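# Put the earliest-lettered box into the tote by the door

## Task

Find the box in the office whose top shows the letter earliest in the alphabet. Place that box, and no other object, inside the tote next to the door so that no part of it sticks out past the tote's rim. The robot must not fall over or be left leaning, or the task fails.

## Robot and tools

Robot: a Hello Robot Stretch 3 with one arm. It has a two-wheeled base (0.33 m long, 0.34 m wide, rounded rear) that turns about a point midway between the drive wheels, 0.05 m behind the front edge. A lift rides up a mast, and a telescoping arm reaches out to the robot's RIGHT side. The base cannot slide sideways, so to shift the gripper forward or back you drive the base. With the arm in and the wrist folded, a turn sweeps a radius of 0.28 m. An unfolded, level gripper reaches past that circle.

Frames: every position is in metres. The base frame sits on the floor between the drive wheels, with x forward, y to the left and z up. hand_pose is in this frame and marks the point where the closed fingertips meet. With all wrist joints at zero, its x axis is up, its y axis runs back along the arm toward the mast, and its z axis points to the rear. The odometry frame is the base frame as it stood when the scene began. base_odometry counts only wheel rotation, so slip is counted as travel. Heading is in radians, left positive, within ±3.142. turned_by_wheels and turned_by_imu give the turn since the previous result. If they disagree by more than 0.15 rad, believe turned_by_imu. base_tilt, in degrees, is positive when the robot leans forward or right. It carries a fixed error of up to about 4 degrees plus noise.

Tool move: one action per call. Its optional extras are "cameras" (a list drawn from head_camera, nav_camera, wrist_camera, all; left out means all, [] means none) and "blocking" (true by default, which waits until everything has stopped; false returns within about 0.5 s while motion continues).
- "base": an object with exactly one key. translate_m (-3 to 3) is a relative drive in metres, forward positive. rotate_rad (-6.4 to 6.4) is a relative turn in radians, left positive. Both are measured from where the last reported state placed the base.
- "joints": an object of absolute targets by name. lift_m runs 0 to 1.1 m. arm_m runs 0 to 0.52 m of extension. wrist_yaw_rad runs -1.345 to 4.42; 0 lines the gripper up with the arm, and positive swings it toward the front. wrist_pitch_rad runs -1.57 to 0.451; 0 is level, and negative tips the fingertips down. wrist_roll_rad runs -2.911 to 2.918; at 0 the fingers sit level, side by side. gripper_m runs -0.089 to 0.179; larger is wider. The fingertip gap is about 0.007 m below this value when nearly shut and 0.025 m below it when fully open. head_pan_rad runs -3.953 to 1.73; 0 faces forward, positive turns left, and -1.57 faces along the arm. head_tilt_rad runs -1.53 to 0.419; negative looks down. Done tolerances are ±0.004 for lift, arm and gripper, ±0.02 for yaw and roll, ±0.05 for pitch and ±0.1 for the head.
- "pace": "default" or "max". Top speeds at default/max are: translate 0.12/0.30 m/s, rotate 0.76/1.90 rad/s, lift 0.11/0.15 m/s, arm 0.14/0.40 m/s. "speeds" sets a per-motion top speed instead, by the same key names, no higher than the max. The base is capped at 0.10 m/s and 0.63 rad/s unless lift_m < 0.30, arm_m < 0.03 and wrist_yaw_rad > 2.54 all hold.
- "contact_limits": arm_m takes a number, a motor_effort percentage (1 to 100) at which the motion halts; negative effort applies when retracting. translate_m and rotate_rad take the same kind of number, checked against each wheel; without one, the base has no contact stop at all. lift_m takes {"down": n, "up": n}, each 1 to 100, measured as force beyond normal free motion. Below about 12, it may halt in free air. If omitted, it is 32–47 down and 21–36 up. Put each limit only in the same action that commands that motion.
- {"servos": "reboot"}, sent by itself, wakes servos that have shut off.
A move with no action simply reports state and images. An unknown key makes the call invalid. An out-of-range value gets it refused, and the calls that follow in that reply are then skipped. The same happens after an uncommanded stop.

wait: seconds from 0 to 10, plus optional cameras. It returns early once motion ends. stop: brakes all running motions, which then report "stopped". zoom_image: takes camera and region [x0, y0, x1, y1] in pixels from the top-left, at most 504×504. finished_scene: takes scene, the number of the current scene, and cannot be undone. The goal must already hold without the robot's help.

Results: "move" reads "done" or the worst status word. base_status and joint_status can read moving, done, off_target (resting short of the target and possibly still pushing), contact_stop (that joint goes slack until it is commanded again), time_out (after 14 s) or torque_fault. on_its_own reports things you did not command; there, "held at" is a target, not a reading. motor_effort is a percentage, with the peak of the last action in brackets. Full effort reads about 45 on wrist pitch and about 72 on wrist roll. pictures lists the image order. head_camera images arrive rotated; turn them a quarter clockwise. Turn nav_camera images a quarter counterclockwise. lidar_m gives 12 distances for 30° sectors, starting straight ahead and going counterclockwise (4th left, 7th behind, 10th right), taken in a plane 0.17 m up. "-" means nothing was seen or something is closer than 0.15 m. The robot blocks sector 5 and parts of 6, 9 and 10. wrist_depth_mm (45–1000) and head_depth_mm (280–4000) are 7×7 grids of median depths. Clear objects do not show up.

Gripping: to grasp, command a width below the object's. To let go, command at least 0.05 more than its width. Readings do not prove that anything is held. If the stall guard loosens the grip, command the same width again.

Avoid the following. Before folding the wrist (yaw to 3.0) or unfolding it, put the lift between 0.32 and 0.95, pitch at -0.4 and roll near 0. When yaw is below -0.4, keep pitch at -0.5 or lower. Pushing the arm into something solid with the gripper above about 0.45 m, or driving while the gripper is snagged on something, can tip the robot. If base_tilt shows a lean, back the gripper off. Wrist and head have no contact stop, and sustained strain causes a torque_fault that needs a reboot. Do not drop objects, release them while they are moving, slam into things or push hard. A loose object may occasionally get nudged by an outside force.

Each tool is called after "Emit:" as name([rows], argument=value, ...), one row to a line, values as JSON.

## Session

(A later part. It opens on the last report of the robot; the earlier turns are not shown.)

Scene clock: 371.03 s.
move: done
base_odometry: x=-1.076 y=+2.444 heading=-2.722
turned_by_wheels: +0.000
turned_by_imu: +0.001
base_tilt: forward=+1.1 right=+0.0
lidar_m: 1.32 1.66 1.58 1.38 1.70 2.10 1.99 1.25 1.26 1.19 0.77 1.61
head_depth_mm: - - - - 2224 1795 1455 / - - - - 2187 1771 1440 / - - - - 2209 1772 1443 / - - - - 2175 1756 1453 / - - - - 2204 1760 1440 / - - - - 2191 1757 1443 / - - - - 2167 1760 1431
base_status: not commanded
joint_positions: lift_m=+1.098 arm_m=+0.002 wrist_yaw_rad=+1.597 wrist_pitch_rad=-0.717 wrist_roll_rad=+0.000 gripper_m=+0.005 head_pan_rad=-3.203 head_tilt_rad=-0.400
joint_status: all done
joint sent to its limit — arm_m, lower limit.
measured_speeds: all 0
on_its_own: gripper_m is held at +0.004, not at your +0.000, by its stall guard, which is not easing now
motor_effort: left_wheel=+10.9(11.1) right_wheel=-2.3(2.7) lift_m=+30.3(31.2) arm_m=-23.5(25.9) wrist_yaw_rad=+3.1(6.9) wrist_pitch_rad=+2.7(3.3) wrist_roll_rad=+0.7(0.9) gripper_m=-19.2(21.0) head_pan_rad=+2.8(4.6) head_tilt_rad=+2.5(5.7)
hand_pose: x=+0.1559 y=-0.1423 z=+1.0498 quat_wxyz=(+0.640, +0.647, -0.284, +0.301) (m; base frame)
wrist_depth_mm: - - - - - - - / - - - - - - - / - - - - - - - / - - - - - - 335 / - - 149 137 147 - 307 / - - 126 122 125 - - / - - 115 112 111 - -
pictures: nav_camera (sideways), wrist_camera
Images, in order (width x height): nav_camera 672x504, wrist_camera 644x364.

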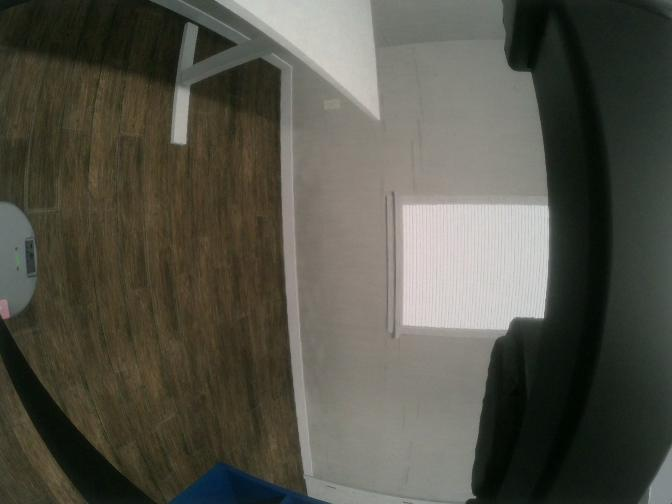

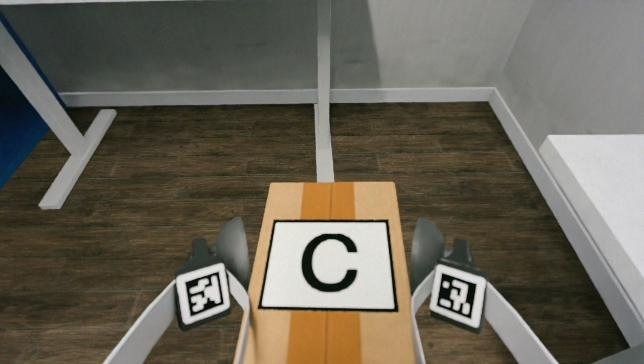

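Emit:
move(base={"translate_m": -0.15}, joints={"lift_m": 0.9, "wrist_pitch_rad": -0.4}, pace="max", cameras=[])

Emit:
move(base={"translate_m": -0.35}, joints={"lift_m": 0.36, "wrist_yaw_rad": 2.6, "head_pan_rad": 0.0, "head_tilt_rad": -0.5}, speeds={"lift_m": 0.15, "translate_m": 0.1}, cameras=[])

Emit:
move(base={"translate_m": -0.06}, joints={"lift_m": 0.285}, pace="max", cameras=["wrist_camera"])

Emit:
move(base={"translate_m": -1.01}, pace="max", cameras=["nav_camera"])

Emit:
move(base={"rotate_rad": 1.571}, pace="max", cameras=["head_camera", "nav_camera"])

Scene clock: 386.83 s.
move: done
base_odometry: x=-0.939 y=+2.505 heading=-2.722
turned_by_wheels: +0.000
turned_by_imu: +0.001
base_tilt: forward=+0.9 right=+0.2
lidar_m: 1.46 1.77 1.66 1.37 1.87 1.95 1.85 1.13 1.15 1.20 0.83 1.62
head_depth_mm: 1620 1725 1839 2043 2131 1983 - / 1599 1720 1846 2001 2125 - - / 1613 1725 1833 1978 2126 - - / 1590 1705 1828 1982 2128 1822 - / 1591 1693 1830 1971 2090 1768 1428 / 1586 1692 1818 1953 2097 1764 1442 / 1565 1686 1820 1954 2107 1750 1422
base_status: done
joint_positions: lift_m=+0.900 arm_m=+0.002 wrist_yaw_rad=+1.597 wrist_pitch_rad=-0.427 wrist_roll_rad=+0.000 gripper_m=+0.005 head_pan_rad=-3.200 head_tilt_rad=-0.400
joint_status: all done
measured_speeds: all 0
on_its_own: gripper_m is held at +0.004, not at your +0.000, by its stall guard, which is not easing now
motor_effort: left_wheel=+0.8(8.0) right_wheel=-9.8(12.1) lift_m=+21.3(26.9) arm_m=-20.7(22.0) wrist_yaw_rad=+3.3(3.8) wrist_pitch_rad=+4.8(7.8) wrist_roll_rad=+0.7(1.0) gripper_m=-19.4(20.7) head_pan_rad=+2.6(4.0) head_tilt_rad=+1.9(2.9)
hand_pose: x=+0.2018 y=-0.1410 z=+0.9106 quat_wxyz=(+0.590, +0.600, -0.374, +0.390) (m; base frame)
wrist_depth_mm: - - - - - - - / - - - - - - 345 / - - - - - - - / - - - - - - - / - - 152 139 146 - - / - - 126 123 125 - - / - - - 112 111 - -
pictures: none
No camera images: "cameras" was empty.

Scene clock: 391.47 s.
move: done
base_odometry: x=-0.619 y=+2.648 heading=-2.722
turned_by_wheels: +0.000
turned_by_imu: +0.001
base_tilt: forward=+1.0 right=+0.0
lidar_m: 1.81 2.05 1.86 1.40 1.82 1.58 1.50 1.54 0.91 1.22 1.04 1.04
head_depth_mm: 1935 2066 2292 2459 1992 1602 1347 / 1924 2037 2299 2437 1993 1601 1338 / 1928 2047 1872 2438 2008 1609 1336 / 1921 2021 2318 2453 1978 1602 1337 / 1943 2052 2335 2414 1996 1588 1340 / 1941 2019 2304 2455 1984 1596 1334 / 1940 2043 2312 2480 1980 1589 1335
base_status: done
joint_positions: lift_m=+0.360 arm_m=+0.002 wrist_yaw_rad=+2.597 wrist_pitch_rad=-0.426 wrist_roll_rad=+0.000 gripper_m=+0.005 head_pan_rad=+0.004 head_tilt_rad=-0.500
joint_status: all done
measured_speeds: all 0
on_its_own: gripper_m is held at +0.004, not at your +0.000, by its stall guard, which is not easing now
motor_effort: left_wheel=-3.0(12.3) right_wheel=-5.7(12.9) lift_m=+21.4(23.4) arm_m=-18.3(20.8) wrist_yaw_rad=+2.9(8.2) wrist_pitch_rad=+4.7(5.1) wrist_roll_rad=+0.8(0.9) gripper_m=-20.0(20.6) head_pan_rad=-3.5(4.7) head_tilt_rad=-1.8(6.4)
hand_pose: x=+0.0945 y=+0.0443 z=+0.3708 quat_wxyz=(+0.330, +0.706, -0.042, +0.626) (m; base frame)
wrist_depth_mm: - - - - - - - / - - - - - - - / - - - - - - - / 903 918 935 889 874 904 897 / 721 712 152 138 147 742 721 / 594 613 126 122 125 583 601 / 212 491 - 112 111 497 526
pictures: none
No camera images: "cameras" was empty.

Scene clock: 392.87 s.
move: done
base_odometry: x=-0.565 y=+2.672 heading=-2.722
turned_by_wheels: +0.000
turned_by_imu: +0.000
base_tilt: forward=+0.7 right=+0.0
lidar_m: 1.87 2.10 1.43 1.41 1.60 1.52 1.44 1.48 0.88 1.22 1.11 1.08
head_depth_mm: 1961 2133 2355 2510 2006 1609 1342 / 1981 2083 2355 2488 1983 1613 1335 / 1980 2053 2304 2468 1990 1588 1342 / 1995 2071 2354 2521 1992 1603 1337 / 1989 2100 2372 2501 1978 1591 1329 / 1975 2079 2381 2521 1991 1585 1339 / 2013 2087 2384 2542 1981 1579 1324
base_status: done
joint_positions: lift_m=+0.285 arm_m=+0.002 wrist_yaw_rad=+2.598 wrist_pitch_rad=-0.426 wrist_roll_rad=+0.000 gripper_m=+0.005 head_pan_rad=+0.001 head_tilt_rad=-0.502
joint_status: all done
measured_speeds: all 0
on_its_own: gripper_m is held at +0.004, not at your +0.000, by its stall guard, which is not easing now
motor_effort: left_wheel=-3.9(10.4) right_wheel=-1.4(10.5) lift_m=+23.8(23.9) arm_m=-17.4(18.8) wrist_yaw_rad=+2.1(3.6) wrist_pitch_rad=+4.6(4.9) wrist_roll_rad=+0.7(0.9) gripper_m=-20.1(20.6) head_pan_rad=-2.0(4.2) head_tilt_rad=-1.8(3.1)
hand_pose: x=+0.0943 y=+0.0444 z=+0.2960 quat_wxyz=(+0.330, +0.706, -0.041, +0.626) (m; base frame)
wrist_depth_mm: - - - - - - - / - - - - - - - / - - - - - - - / 769 766 757 775 767 757 763 / 615 620 152 139 147 612 609 / 516 515 126 123 125 499 520 / 211 261 122 112 113 415 437
pictures: wrist_camera
Images, in order (width x height): wrist_camera 644x364.

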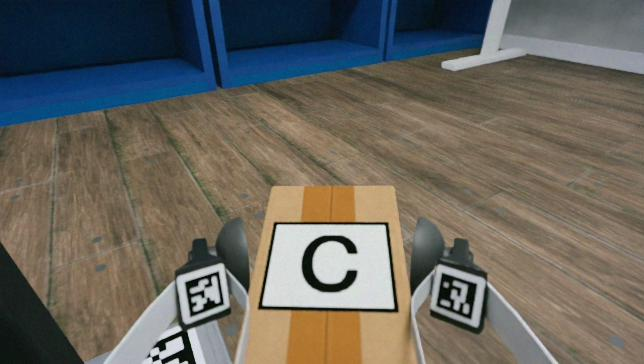

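Scene clock: 397.60 s.
move: done
base_odometry: x=+0.358 y=+3.083 heading=-2.722
turned_by_wheels: +0.000
turned_by_imu: +0.002
base_tilt: forward=+1.1 right=-0.2
lidar_m: 2.87 1.95 1.41 1.72 0.66 0.47 0.44 0.46 0.60 1.26 0.96 1.72
head_depth_mm: 2871 3028 3325 2644 2001 1609 1338 / 2867 3126 3341 2634 1980 1599 1344 / 2858 3016 3366 2651 1992 1611 1338 / 2887 3007 3315 2646 1969 1582 1332 / 2852 3022 3393 2639 1996 1586 1330 / 2897 3008 3385 2634 1971 1585 1335 / 2869 3004 3325 2639 1960 1591 1333
base_status: done
joint_positions: lift_m=+0.285 arm_m=+0.002 wrist_yaw_rad=+2.598 wrist_pitch_rad=-0.426 wrist_roll_rad=+0.000 gripper_m=+0.005 head_pan_rad=+0.000 head_tilt_rad=-0.502
joint_status: not commanded
measured_speeds: all 0
on_its_own: gripper_m is held at +0.004, not at your +0.000, by its stall guard, which is not easing now
motor_effort: left_wheel=-5.0(15.0) right_wheel=+1.6(9.7) lift_m=+30.3(31.2) arm_m=-15.6(17.8) wrist_yaw_rad=+2.6(3.2) wrist_pitch_rad=+4.4(4.9) wrist_roll_rad=+0.9(1.1) gripper_m=-19.9(20.7) head_pan_rad=-2.6(4.5) head_tilt_rad=+2.1(2.9)
hand_pose: x=+0.0943 y=+0.0444 z=+0.2960 quat_wxyz=(+0.330, +0.706, -0.041, +0.626) (m; base frame)
wrist_depth_mm: - - - - - - - / - - - - - - - / - - - - - - - / 760 765 768 760 765 770 772 / 622 616 152 139 146 606 605 / 509 512 126 123 125 493 520 / 211 259 122 112 112 419 441
pictures: nav_camera (sideways)
Images, in order (width x height): nav_camera 672x504.

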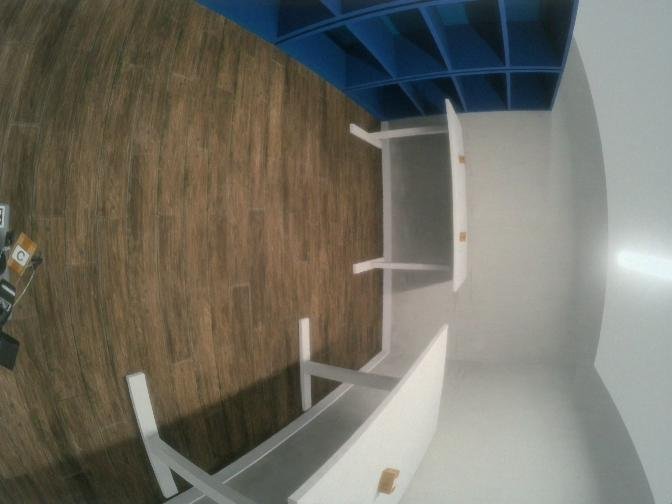

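Scene clock: 399.70 s.
move: done
base_odometry: x=+0.358 y=+3.083 heading=-1.152
turned_by_wheels: +1.571
turned_by_imu: +1.565
base_tilt: forward=+1.1 right=-0.3
lidar_m: 1.64 0.67 0.47 0.44 0.45 0.59 1.27 0.96 1.70 2.87 1.98 1.40
head_depth_mm: 2944 3172 1641 1633 1745 1611 1345 / 3018 3246 3445 2662 2007 1609 1342 / 3022 3256 3517 2677 1997 1610 1337 / 2994 3247 3534 2632 2001 1586 1337 / 2993 3236 3463 2636 2002 1612 1343 / 2007 2104 2155 2179 1910 1590 1334 / 1425 1423 1445 1452 1456 1459 1305
base_status: done
joint_positions: lift_m=+0.285 arm_m=+0.002 wrist_yaw_rad=+2.598 wrist_pitch_rad=-0.426 wrist_roll_rad=+0.000 gripper_m=+0.005 head_pan_rad=+0.000 head_tilt_rad=-0.500
joint_status: not commanded
measured_speeds: all 0
on_its_own: gripper_m is held at +0.004, not at your +0.000, by its stall guard, which is not easing now
motor_effort: left_wheel=-8.9(17.3) right_wheel=+8.8(17.1) lift_m=+30.0(30.6) arm_m=-23.3(23.5) wrist_yaw_rad=+2.4(3.2) wrist_pitch_rad=+4.7(4.9) wrist_roll_rad=+0.8(1.0) gripper_m=-19.0(20.4) head_pan_rad=-3.2(4.2) head_tilt_rad=+2.2(3.4)
hand_pose: x=+0.0943 y=+0.0444 z=+0.2960 quat_wxyz=(+0.330, +0.706, -0.041, +0.626) (m; base frame)
wrist_depth_mm: 358 410 466 535 - - - / 377 428 504 549 - - - / 400 459 529 - - - - / 428 491 551 155 774 760 762 / 447 - 148 139 146 606 611 / - 480 126 122 125 501 517 / 212 261 122 112 112 417 440
pictures: head_camera (sideways), nav_camera (sideways)
Images, in order (width x height): head_camera 896x504, nav_camera 672x504.

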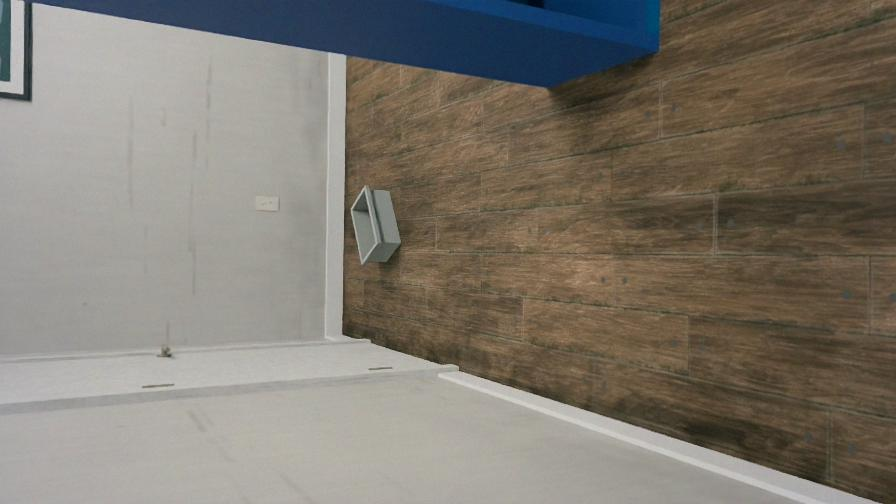

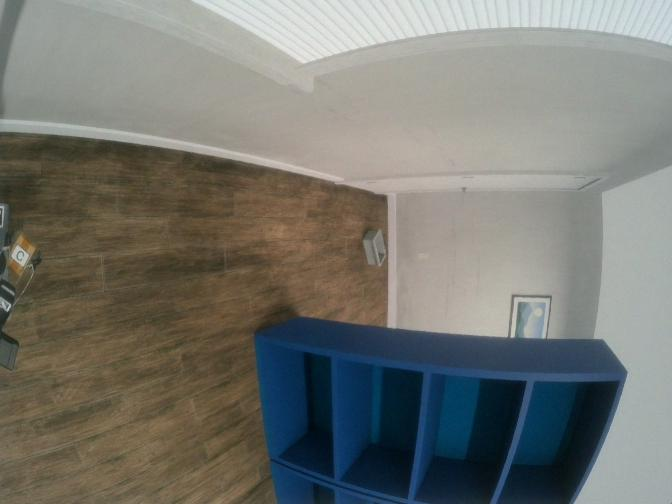

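Emit:
move(base={"translate_m": 2.2}, joints={"head_tilt_rad": -0.9, "head_pan_rad": 0.0}, pace="max", cameras=["head_camera", "wrist_camera"])

Scene clock: 417.27 s.
move: done
base_odometry: x=+1.253 y=+1.074 heading=-1.152
turned_by_wheels: +0.000
turned_by_imu: -0.002
base_tilt: forward=+0.9 right=-0.2
lidar_m: 1.31 0.86 0.60 0.56 0.59 0.78 1.83 0.58 0.57 1.32 2.00 1.39
head_depth_mm: 1208 1390 1680 1610 1406 1256 1137 / 1202 1400 1672 1614 1409 1257 1131 / 1201 1399 1660 1624 1386 1259 1133 / 1205 1394 1673 1632 1390 1259 1133 / 1206 1396 1672 1623 1399 1256 1135 / 1203 1413 1671 1627 1408 1255 1141 / 1211 1411 1645 1592 1421 1260 1140
base_status: done
joint_positions: lift_m=+0.285 arm_m=+0.002 wrist_yaw_rad=+2.598 wrist_pitch_rad=-0.426 wrist_roll_rad=+0.000 gripper_m=+0.005 head_pan_rad=+0.000 head_tilt_rad=-0.900
joint_status: all done
measured_speeds: all 0
on_its_own: gripper_m is held at +0.004, not at your +0.000, by its stall guard, which is not easing now
motor_effort: left_wheel=-3.8(15.7) right_wheel=+9.0(15.4) lift_m=+27.3(29.6) arm_m=-10.1(19.9) wrist_yaw_rad=+2.3(3.3) wrist_pitch_rad=+4.4(5.0) wrist_roll_rad=+0.9(1.0) gripper_m=-19.6(20.7) head_pan_rad=-2.3(5.1) head_tilt_rad=-4.8(6.5)
hand_pose: x=+0.0943 y=+0.0444 z=+0.2960 quat_wxyz=(+0.330, +0.706, -0.041, +0.626) (m; base frame)
wrist_depth_mm: 454 494 - - - - - / 486 524 - - 984 - - / 512 560 - - 945 - - / 537 620 671 758 755 751 - / - 609 152 138 147 614 - / 512 513 127 122 125 498 515 / 212 259 122 112 113 417 444
pictures: head_camera (sideways), wrist_camera
Images, in order (width x height): head_camera 896x504, wrist_camera 644x364.

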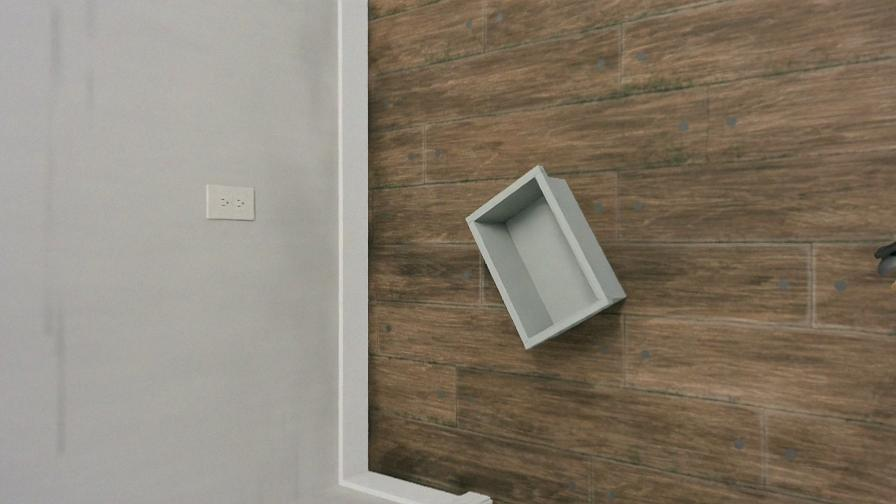

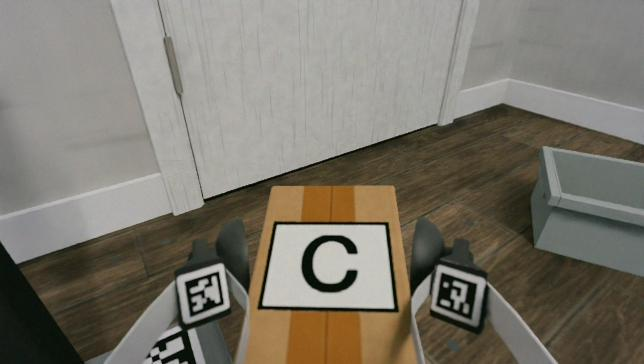

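Emit:
move(base={"rotate_rad": 1.571}, joints={"lift_m": 0.4, "head_pan_rad": -1.57, "head_tilt_rad": -0.9}, pace="max", cameras=["head_camera"])

Scene clock: 454.17 s.
move: done
base_odometry: x=+1.253 y=+1.074 heading=+0.418
turned_by_wheels: +1.571
turned_by_imu: +1.566
base_tilt: forward=+0.9 right=-0.3
lidar_m: 0.56 0.59 0.76 1.74 0.59 0.57 1.26 2.03 1.40 1.31 0.87 0.60
head_depth_mm: 1226 1415 1683 1617 1416 1265 1135 / 1229 1428 1691 1615 1422 1260 581 / 1207 1419 1701 1628 1378 1255 595 / 1203 1411 1687 1629 1387 1249 650 / 1211 1413 1690 1632 1399 1264 1135 / 1208 1399 1660 1629 1419 1271 1135 / 1204 1394 1667 1617 1416 1258 1134
base_status: done
joint_positions: lift_m=+0.400 arm_m=+0.002 wrist_yaw_rad=+2.598 wrist_pitch_rad=-0.425 wrist_roll_rad=+0.000 gripper_m=+0.005 head_pan_rad=-1.576 head_tilt_rad=-0.900
joint_status: all done
measured_speeds: all 0
on_its_own: gripper_m is held at +0.004, not at your +0.000, by its stall guard, which is not easing now
motor_effort: left_wheel=-8.5(16.1) right_wheel=+9.8(16.1) lift_m=+25.3(33.6) arm_m=-16.2(16.2) wrist_yaw_rad=+2.5(3.0) wrist_pitch_rad=+4.4(4.8) wrist_roll_rad=+0.8(1.0) gripper_m=-19.9(20.3) head_pan_rad=+3.4(5.2) head_tilt_rad=-3.1(6.0)
hand_pose: x=+0.0943 y=+0.0444 z=+0.4110 quat_wxyz=(+0.330, +0.706, -0.042, +0.626) (m; base frame)
wrist_depth_mm: - - - - - 492 416 / - - - - - 515 425 / - - - - - 524 446 / 964 - - - - 541 456 / 786 781 152 139 144 553 480 / 654 651 126 122 125 120 491 / 211 529 - 112 111 534 521
pictures: head_camera (sideways)
Images, in order (width x height): head_camera 896x504.

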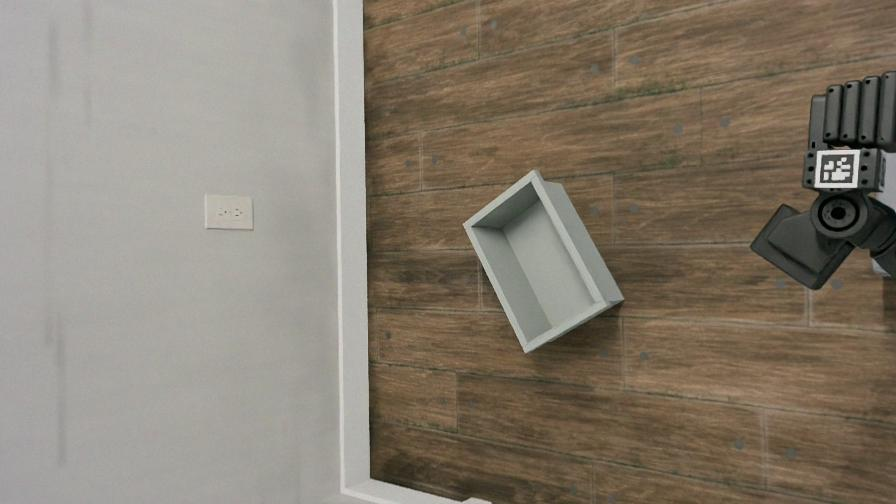

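Emit:
move(base={"rotate_rad": 0.59}, pace="max", cameras=[])

Emit:
move(base={"translate_m": -0.378}, joints={"wrist_yaw_rad": 0.0, "head_tilt_rad": -0.9}, speeds={"translate_m": 0.1}, cameras=["head_camera"])

Scene clock: 476.23 s.
move: done
base_odometry: x=+1.253 y=+1.074 heading=+1.008
turned_by_wheels: +0.590
turned_by_imu: +0.589
base_tilt: forward=+0.8 right=+0.0
lidar_m: 0.60 0.81 2.11 0.57 0.58 1.52 1.90 1.37 1.31 0.81 0.59 0.56
head_depth_mm: 1225 1384 1587 1614 1361 1259 1136 / 1278 1469 1721 1629 1405 1264 582 / 1151 1365 1679 1621 1414 1258 603 / 945 1088 1289 1547 1414 1257 647 / 818 928 1074 1277 1404 1256 1133 / 723 809 913 1058 1244 1258 1134 / 648 714 798 902 1038 1203 1133
base_status: done
joint_positions: lift_m=+0.400 arm_m=+0.002 wrist_yaw_rad=+2.598 wrist_pitch_rad=-0.425 wrist_roll_rad=+0.000 gripper_m=+0.005 head_pan_rad=-1.570 head_tilt_rad=-0.900
joint_status: not commanded
measured_speeds: all 0
on_its_own: gripper_m is held at +0.004, not at your +0.000, by its stall guard, which is not easing now
motor_effort: left_wheel=-9.8(15.4) right_wheel=+10.5(15.8) lift_m=+23.5(23.5) arm_m=-23.1(23.9) wrist_yaw_rad=+2.4(3.1) wrist_pitch_rad=+4.4(4.7) wrist_roll_rad=+0.8(1.0) gripper_m=-20.1(20.4) head_pan_rad=+2.6(4.2) head_tilt_rad=-2.8(3.9)
hand_pose: x=+0.0943 y=+0.0444 z=+0.4110 quat_wxyz=(+0.330, +0.706, -0.042, +0.626) (m; base frame)
wrist_depth_mm: 506 - - - - - 533 / 509 - - - - - 539 / 506 - - - - - 543 / 510 962 - - - - 545 / 555 785 152 139 147 780 545 / 608 659 126 123 125 619 608 / 211 532 - 112 111 534 549
pictures: none
No camera images: "cameras" was empty.

Scene clock: 481.13 s.
move: done
base_odometry: x=+1.051 y=+0.754 heading=+1.008
turned_by_wheels: +0.000
turned_by_imu: +0.001
base_tilt: forward=+0.9 right=-0.1
lidar_m: 0.94 1.27 0.60 0.62 0.83 2.18 1.64 1.18 1.13 1.17 0.93 0.88
head_depth_mm: 1053 1187 1367 1566 1420 1262 1130 / 1111 1266 1474 1598 1418 1259 580 / 1182 1361 1579 1614 1386 861 602 / 1253 1451 1723 1626 1400 1199 1103 / 1308 1496 1747 1625 1393 1258 1137 / 1183 1332 1467 1582 1427 1264 1133 / 1050 1138 1279 1456 1422 1266 1138
base_status: done
joint_positions: lift_m=+0.400 arm_m=+0.002 wrist_yaw_rad=+0.003 wrist_pitch_rad=-0.425 wrist_roll_rad=+0.000 gripper_m=+0.005 head_pan_rad=-1.570 head_tilt_rad=-0.900
joint_status: all done
measured_speeds: all 0
on_its_own: gripper_m is held at +0.004, not at your +0.000, by its stall guard, which is not easing now
motor_effort: left_wheel=-11.2(17.1) right_wheel=+1.3(10.8) lift_m=+29.2(29.2) arm_m=-22.4(23.5) wrist_yaw_rad=-2.2(5.2) wrist_pitch_rad=+4.4(4.8) wrist_roll_rad=+0.7(0.9) gripper_m=-18.9(20.6) head_pan_rad=+3.4(4.1) head_tilt_rad=-1.2(3.5)
hand_pose: x=-0.0208 y=-0.3702 z=+0.4110 quat_wxyz=(+0.692, +0.151, -0.691, -0.149) (m; base frame)
wrist_depth_mm: - 741 - - - - - / - 801 - - - - - / - 867 - - - - - / - 881 - - 912 - - / 715 789 150 139 147 783 751 / 650 640 126 122 125 634 673 / 575 538 - 112 110 542 560
pictures: head_camera (sideways)
Images, in order (width x height): head_camera 896x504.

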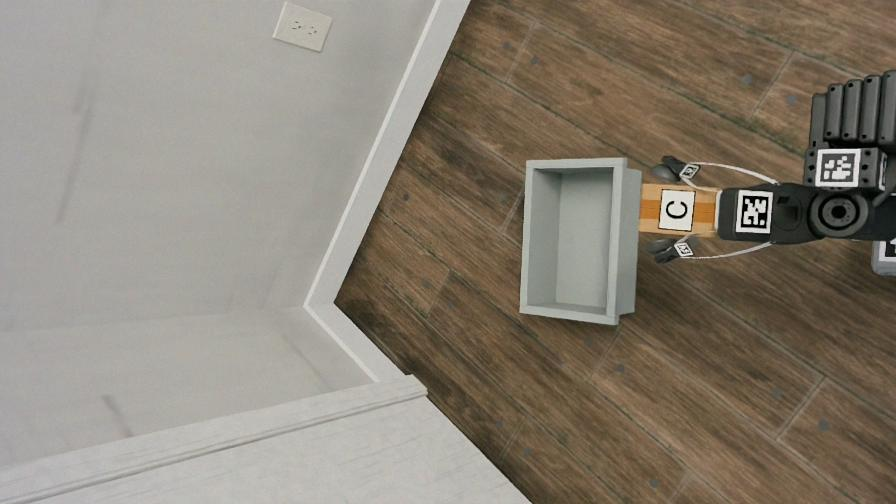

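Emit:
move(base={"translate_m": 0.042}, joints={"arm_m": 0.42, "wrist_pitch_rad": -0.9}, pace="max", cameras=["head_camera", "wrist_camera"])

Scene clock: 513.07 s.
move: done
base_odometry: x=+1.074 y=+0.789 heading=+1.007
turned_by_wheels: +0.000
turned_by_imu: +0.001
base_tilt: forward=+1.0 right=-0.2
lidar_m: 0.90 1.21 0.58 0.60 0.81 2.10 1.67 1.20 1.15 1.19 0.89 0.84
head_depth_mm: 1067 1209 1393 1556 1413 1259 1130 / 1135 1285 1492 1595 1336 672 590 / 1189 1370 1623 876 1357 1254 1132 / 1267 1471 1753 1624 1395 1256 1137 / 1285 1453 1680 1618 1415 1257 1136 / 1140 1251 1400 1558 1415 1251 1128 / 997 1100 1228 1388 1420 1258 1138
base_status: done
joint_positions: lift_m=+0.400 arm_m=+0.420 wrist_yaw_rad=+0.003 wrist_pitch_rad=-0.913 wrist_roll_rad=+0.000 gripper_m=+0.005 head_pan_rad=-1.570 head_tilt_rad=-0.900
joint_status: all done
measured_speeds: all 0
on_its_own: gripper_m is held at +0.004, not at your +0.000, by its stall guard, which is not easing now
motor_effort: left_wheel=+0.4(7.2) right_wheel=+10.7(14.2) lift_m=+22.2(31.1) arm_m=+24.0(26.0) wrist_yaw_rad=-1.4(2.1) wrist_pitch_rad=+2.3(5.3) wrist_roll_rad=+0.8(1.1) gripper_m=-19.3(20.5) head_pan_rad=+3.6(4.1) head_tilt_rad=+0.0(1.9)
hand_pose: x=-0.0213 y=-0.7026 z=+0.3212 quat_wxyz=(+0.635, +0.313, -0.634, -0.311) (m; base frame)
wrist_depth_mm: 468 - 731 717 - - - / 527 631 666 667 667 - - / 507 593 599 606 606 600 575 / 544 548 542 542 545 546 549 / 509 502 151 138 146 509 496 / 469 466 126 122 125 452 466 / 438 103 115 112 108 323 429
pictures: head_camera (sideways), wrist_camera
Images, in order (width x height): head_camera 896x504, wrist_camera 644x364.

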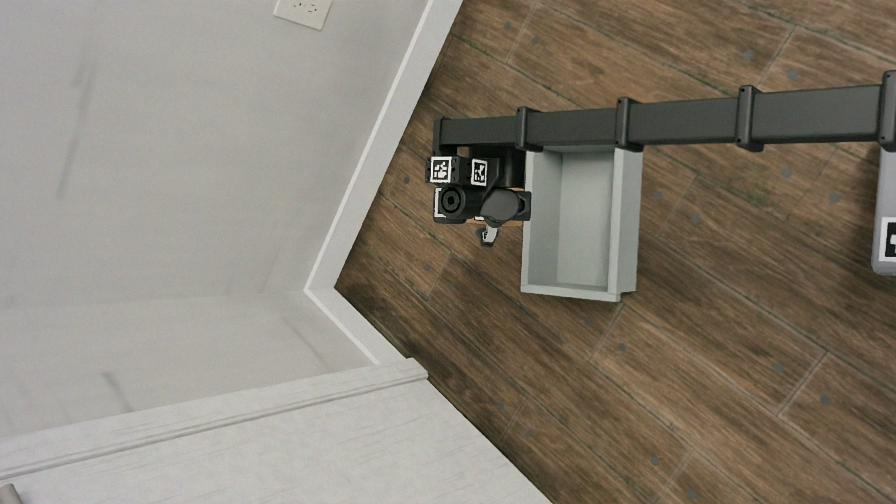

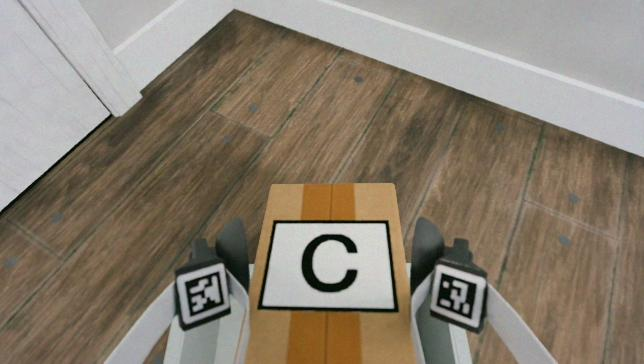

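Emit:
zoom_image(camera="wrist_camera", region=[100, 200, 560, 364])

Scaled by 1.096.

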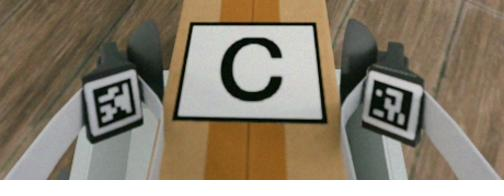

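Emit:
zoom_image(camera="wrist_camera", region=[400, 240, 600, 364])

Scaled by 2.520.

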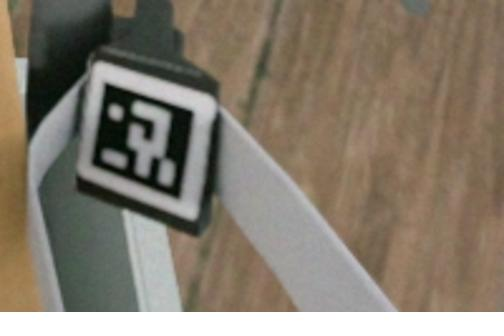

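Emit:
move(joints={"lift_m": 0.17}, speeds={"lift_m": 0.14}, cameras=["wrist_camera"])

Emit:
move(joints={"lift_m": 0.08}, speeds={"lift_m": 0.05}, contact_limits={"lift_m": {"down": 13}}, cameras=["wrist_camera", "head_camera"])

Scene clock: 562.47 s.
move: done
base_odometry: x=+1.074 y=+0.789 heading=+1.007
turned_by_wheels: +0.000
turned_by_imu: +0.001
base_tilt: forward=+1.1 right=+0.0
lidar_m: 0.90 1.21 0.59 0.60 0.81 2.10 1.67 1.20 1.15 1.19 0.89 0.84
head_depth_mm: 1074 1202 1382 1552 1413 1260 1132 / 1129 1285 1480 1612 1419 1238 1114 / 1198 1369 1607 1618 1041 1234 1108 / 1281 1481 1761 1627 1373 1261 1133 / 1294 1470 1703 1634 1411 1248 1131 / 1149 1252 1408 1555 1408 1259 1134 / 991 1098 1232 1387 1427 1255 1137
base_status: not commanded
joint_positions: lift_m=+0.170 arm_m=+0.420 wrist_yaw_rad=+0.003 wrist_pitch_rad=-0.913 wrist_roll_rad=+0.000 gripper_m=+0.005 head_pan_rad=-1.570 head_tilt_rad=-0.900
joint_status: all done
measured_speeds: all 0
on_its_own: gripper_m is held at +0.004, not at your +0.000, by its stall guard, which is not easing now
motor_effort: left_wheel=+0.1(0.4) right_wheel=+10.7(11.2) lift_m=+21.3(23.9) arm_m=+21.2(24.4) wrist_yaw_rad=-1.5(2.1) wrist_pitch_rad=+2.0(2.5) wrist_roll_rad=+0.6(0.9) gripper_m=-20.3(20.6) head_pan_rad=+2.4(3.8) head_tilt_rad=+0.4(1.3)
hand_pose: x=-0.0213 y=-0.7025 z=+0.0912 quat_wxyz=(+0.635, +0.313, -0.634, -0.311) (m; base frame)
wrist_depth_mm: 399 400 398 396 398 393 394 / 355 352 356 354 350 351 347 / 325 326 327 324 322 323 318 / 166 175 176 160 168 177 169 / - 225 152 138 146 228 - / - - 126 122 125 120 - / - - 115 112 108 115 -
pictures: wrist_camera
Images, in order (width x height): wrist_camera 644x364.

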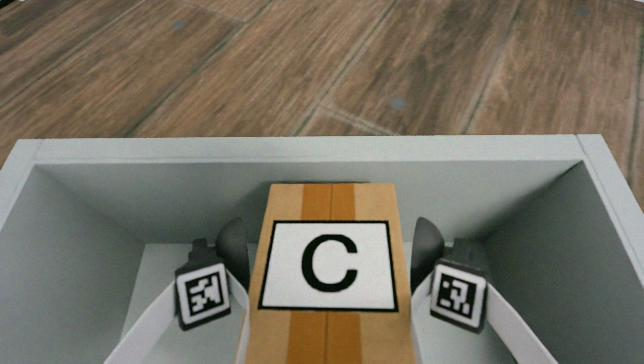

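Scene clock: 564.83 s.
move: contact_stop
base_odometry: x=+1.074 y=+0.789 heading=+1.008
turned_by_wheels: +0.000
turned_by_imu: +0.000
base_tilt: forward=+0.9 right=-0.2
lidar_m: 0.90 1.22 0.59 0.60 0.81 2.10 1.67 1.21 1.15 1.19 0.89 0.84
head_depth_mm: 1067 1204 1383 1555 1424 1264 1134 / 1131 1278 1497 1607 1423 1268 1135 / 1193 1377 1622 1621 1093 1230 1103 / 1275 1476 1752 1619 1357 1264 1134 / 1277 1466 1687 1628 1413 1267 1139 / 1139 1251 1392 1560 1429 1248 1138 / 989 1098 1222 1374 1417 1258 1136
base_status: not commanded
joint_positions: lift_m=+0.098 arm_m=+0.420 wrist_yaw_rad=+0.002 wrist_pitch_rad=-0.912 wrist_roll_rad=+0.003 gripper_m=+0.005 head_pan_rad=-1.570 head_tilt_rad=-0.896
joint_status: lift_m contact_stop (moved -0.072 of -0.090)
measured_speeds: translate_m=+0.000 rotate_rad=-0.001 lift_m=+0.000 arm_m=+0.000 wrist_yaw_rad=+0.000 wrist_pitch_rad=+0.000 wrist_roll_rad=+0.000 head_pan_rad=+0.000 head_tilt_rad=+0.000
on_its_own: gripper_m is held at +0.004, not at your +0.000, by its stall guard, which is not easing now; lift_m is slack since a contact_stop (your +0.080 is given up)
motor_effort: left_wheel=-0.2(2.5) right_wheel=+1.2(10.9) lift_m=+25.5(25.5) arm_m=+17.5(21.5) wrist_yaw_rad=-1.9(2.2) wrist_pitch_rad=+2.1(5.4) wrist_roll_rad=-0.3(1.0) gripper_m=-19.1(21.2) head_pan_rad=+3.0(3.3) head_tilt_rad=-1.6(2.8)
contact_limits: lift_m down 13 (down: maximum 72; up: maximum 65)
hand_pose: x=-0.0213 y=-0.7027 z=+0.0197 quat_wxyz=(+0.634, +0.312, -0.635, -0.312) (m; base frame)
wrist_depth_mm: 310 104 103 104 103 104 104 / 117 117 113 114 115 114 115 / 143 143 138 138 139 145 137 / 174 175 175 148 168 177 - / - 190 149 133 145 190 - / 177 176 125 121 123 172 - / 165 160 116 113 112 118 162
pictures: head_camera (sideways), wrist_camera
Images, in order (width x height): head_camera 896x504, wrist_camera 644x364.

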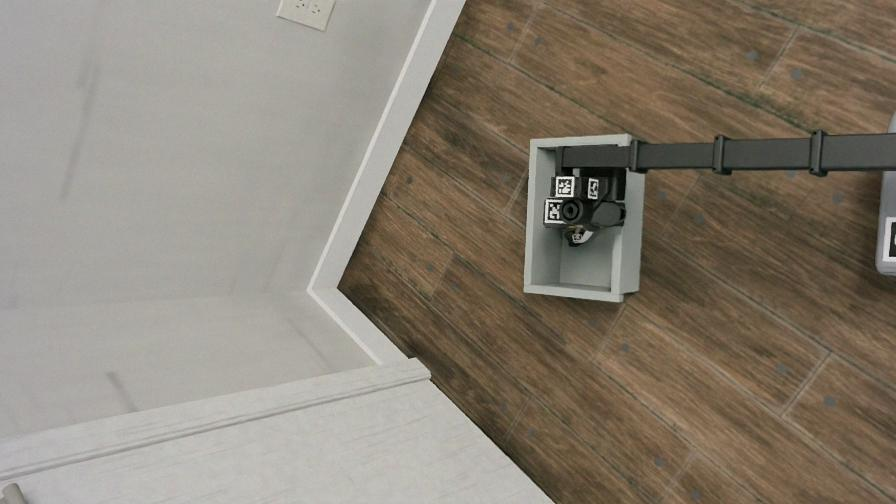

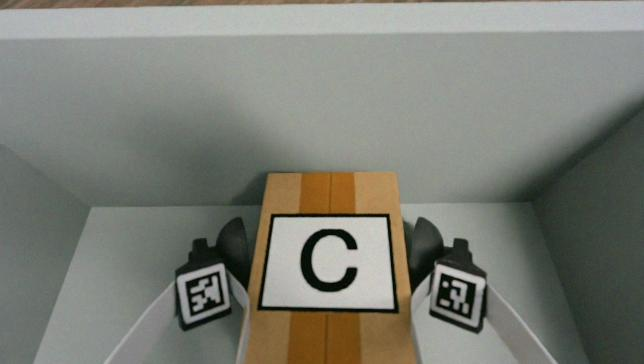

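Emit:
move(joints={"gripper_m": 0.13}, cameras=["wrist_camera"])

Emit:
move(joints={"lift_m": 0.4}, speeds={"lift_m": 0.14}, cameras=["wrist_camera"])

Scene clock: 582.67 s.
move: done
base_odometry: x=+1.074 y=+0.789 heading=+1.008
turned_by_wheels: +0.000
turned_by_imu: +0.001
base_tilt: forward=+0.9 right=-0.1
lidar_m: 0.90 1.22 0.58 0.60 0.81 2.10 1.68 1.20 1.15 1.19 0.89 0.84
head_depth_mm: 1076 1205 1388 1557 1413 1257 1141 / 1129 1287 1484 1624 1423 1256 1137 / 1189 1372 1622 1602 1092 1225 1105 / 1278 1466 1747 1629 1372 1256 1135 / 1286 1480 1693 1618 1414 1262 1129 / 1145 1259 1412 1556 1412 1264 1131 / 991 1104 1235 1388 1409 1269 1137
base_status: not commanded
joint_positions: lift_m=+0.098 arm_m=+0.420 wrist_yaw_rad=+0.002 wrist_pitch_rad=-0.910 wrist_roll_rad=+0.003 gripper_m=+0.130 head_pan_rad=-1.570 head_tilt_rad=-0.900
joint_status: all done
measured_speeds: all 0
on_its_own: lift_m is slack since a contact_stop (your +0.080 is given up)
motor_effort: left_wheel=-0.2(0.5) right_wheel=+0.5(1.8) lift_m=+25.5(26.1) arm_m=+6.9(11.2) wrist_yaw_rad=-1.4(2.3) wrist_pitch_rad=+1.6(2.3) wrist_roll_rad=-0.3(0.6) gripper_m=+0.7(91.1) head_pan_rad=+0.9(2.4) head_tilt_rad=-5.5(6.1)
contact_limits: lift_m down 13 (down: maximum 72; up: maximum 65)
hand_pose: x=-0.0213 y=-0.7033 z=+0.0201 quat_wxyz=(+0.635, +0.311, -0.636, -0.311) (m; base frame)
wrist_depth_mm: 106 105 103 104 103 103 103 / 117 113 113 118 114 114 115 / 142 137 137 138 138 145 139 / 173 174 174 151 166 177 - / - 192 188 138 184 183 - / 177 124 171 127 170 123 - / - 159 159 118 120 158 102
pictures: wrist_camera
Images, in order (width x height): wrist_camera 644x364.

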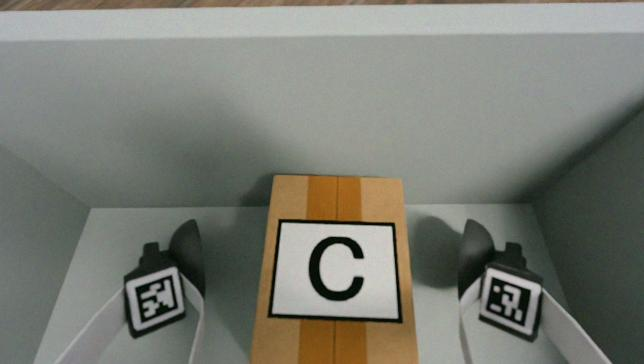

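Scene clock: 585.80 s.
move: done
base_odometry: x=+1.074 y=+0.789 heading=+1.008
turned_by_wheels: +0.000
turned_by_imu: +0.000
base_tilt: forward=+1.1 right=-0.2
lidar_m: 0.90 1.21 0.59 0.60 0.81 2.10 1.67 1.20 1.15 1.19 0.89 0.84
head_depth_mm: 1068 1204 1403 1559 1416 1252 1130 / 1128 1276 1490 1589 1346 668 589 / 1196 1373 1609 872 1360 1260 1134 / 1271 1475 1759 1623 1385 1255 1138 / 1283 1470 1678 1632 1422 1257 1129 / 1141 1254 1394 1572 1416 1264 1138 / 998 1107 1229 1391 1403 1264 1134
base_status: not commanded
joint_positions: lift_m=+0.400 arm_m=+0.420 wrist_yaw_rad=+0.002 wrist_pitch_rad=-0.910 wrist_roll_rad=+0.003 gripper_m=+0.130 head_pan_rad=-1.570 head_tilt_rad=-0.900
joint_status: all done
measured_speeds: all 0
motor_effort: left_wheel=-0.3(0.5) right_wheel=+0.7(1.5) lift_m=+30.1(32.9) arm_m=+0.0(6.9) wrist_yaw_rad=-1.7(2.1) wrist_pitch_rad=+1.6(1.9) wrist_roll_rad=-0.5(0.6) gripper_m=-0.1(1.3) head_pan_rad=+0.1(2.4) head_tilt_rad=-5.6(6.4)
hand_pose: x=-0.0213 y=-0.7033 z=+0.3217 quat_wxyz=(+0.635, +0.311, -0.636, -0.311) (m; base frame)
wrist_depth_mm: 472 - 729 704 - - - / 530 635 658 666 654 - - / 508 604 599 599 598 604 578 / 541 555 544 551 544 545 546 / 506 506 503 502 497 500 497 / 469 124 381 402 - 124 460 / - 124 - 387 - 419 425
pictures: wrist_camera
Images, in order (width x height): wrist_camera 644x364.

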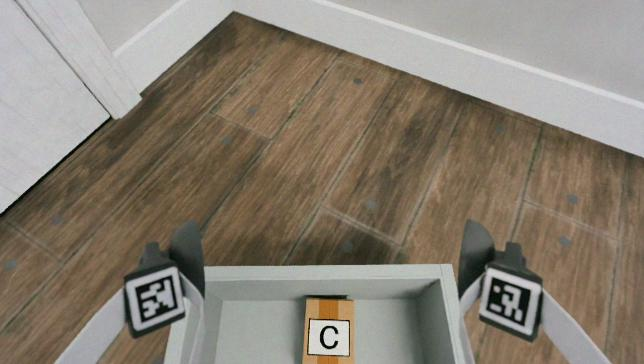

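Emit:
finished_scene(scene=2)

The scene is finished: the task was done.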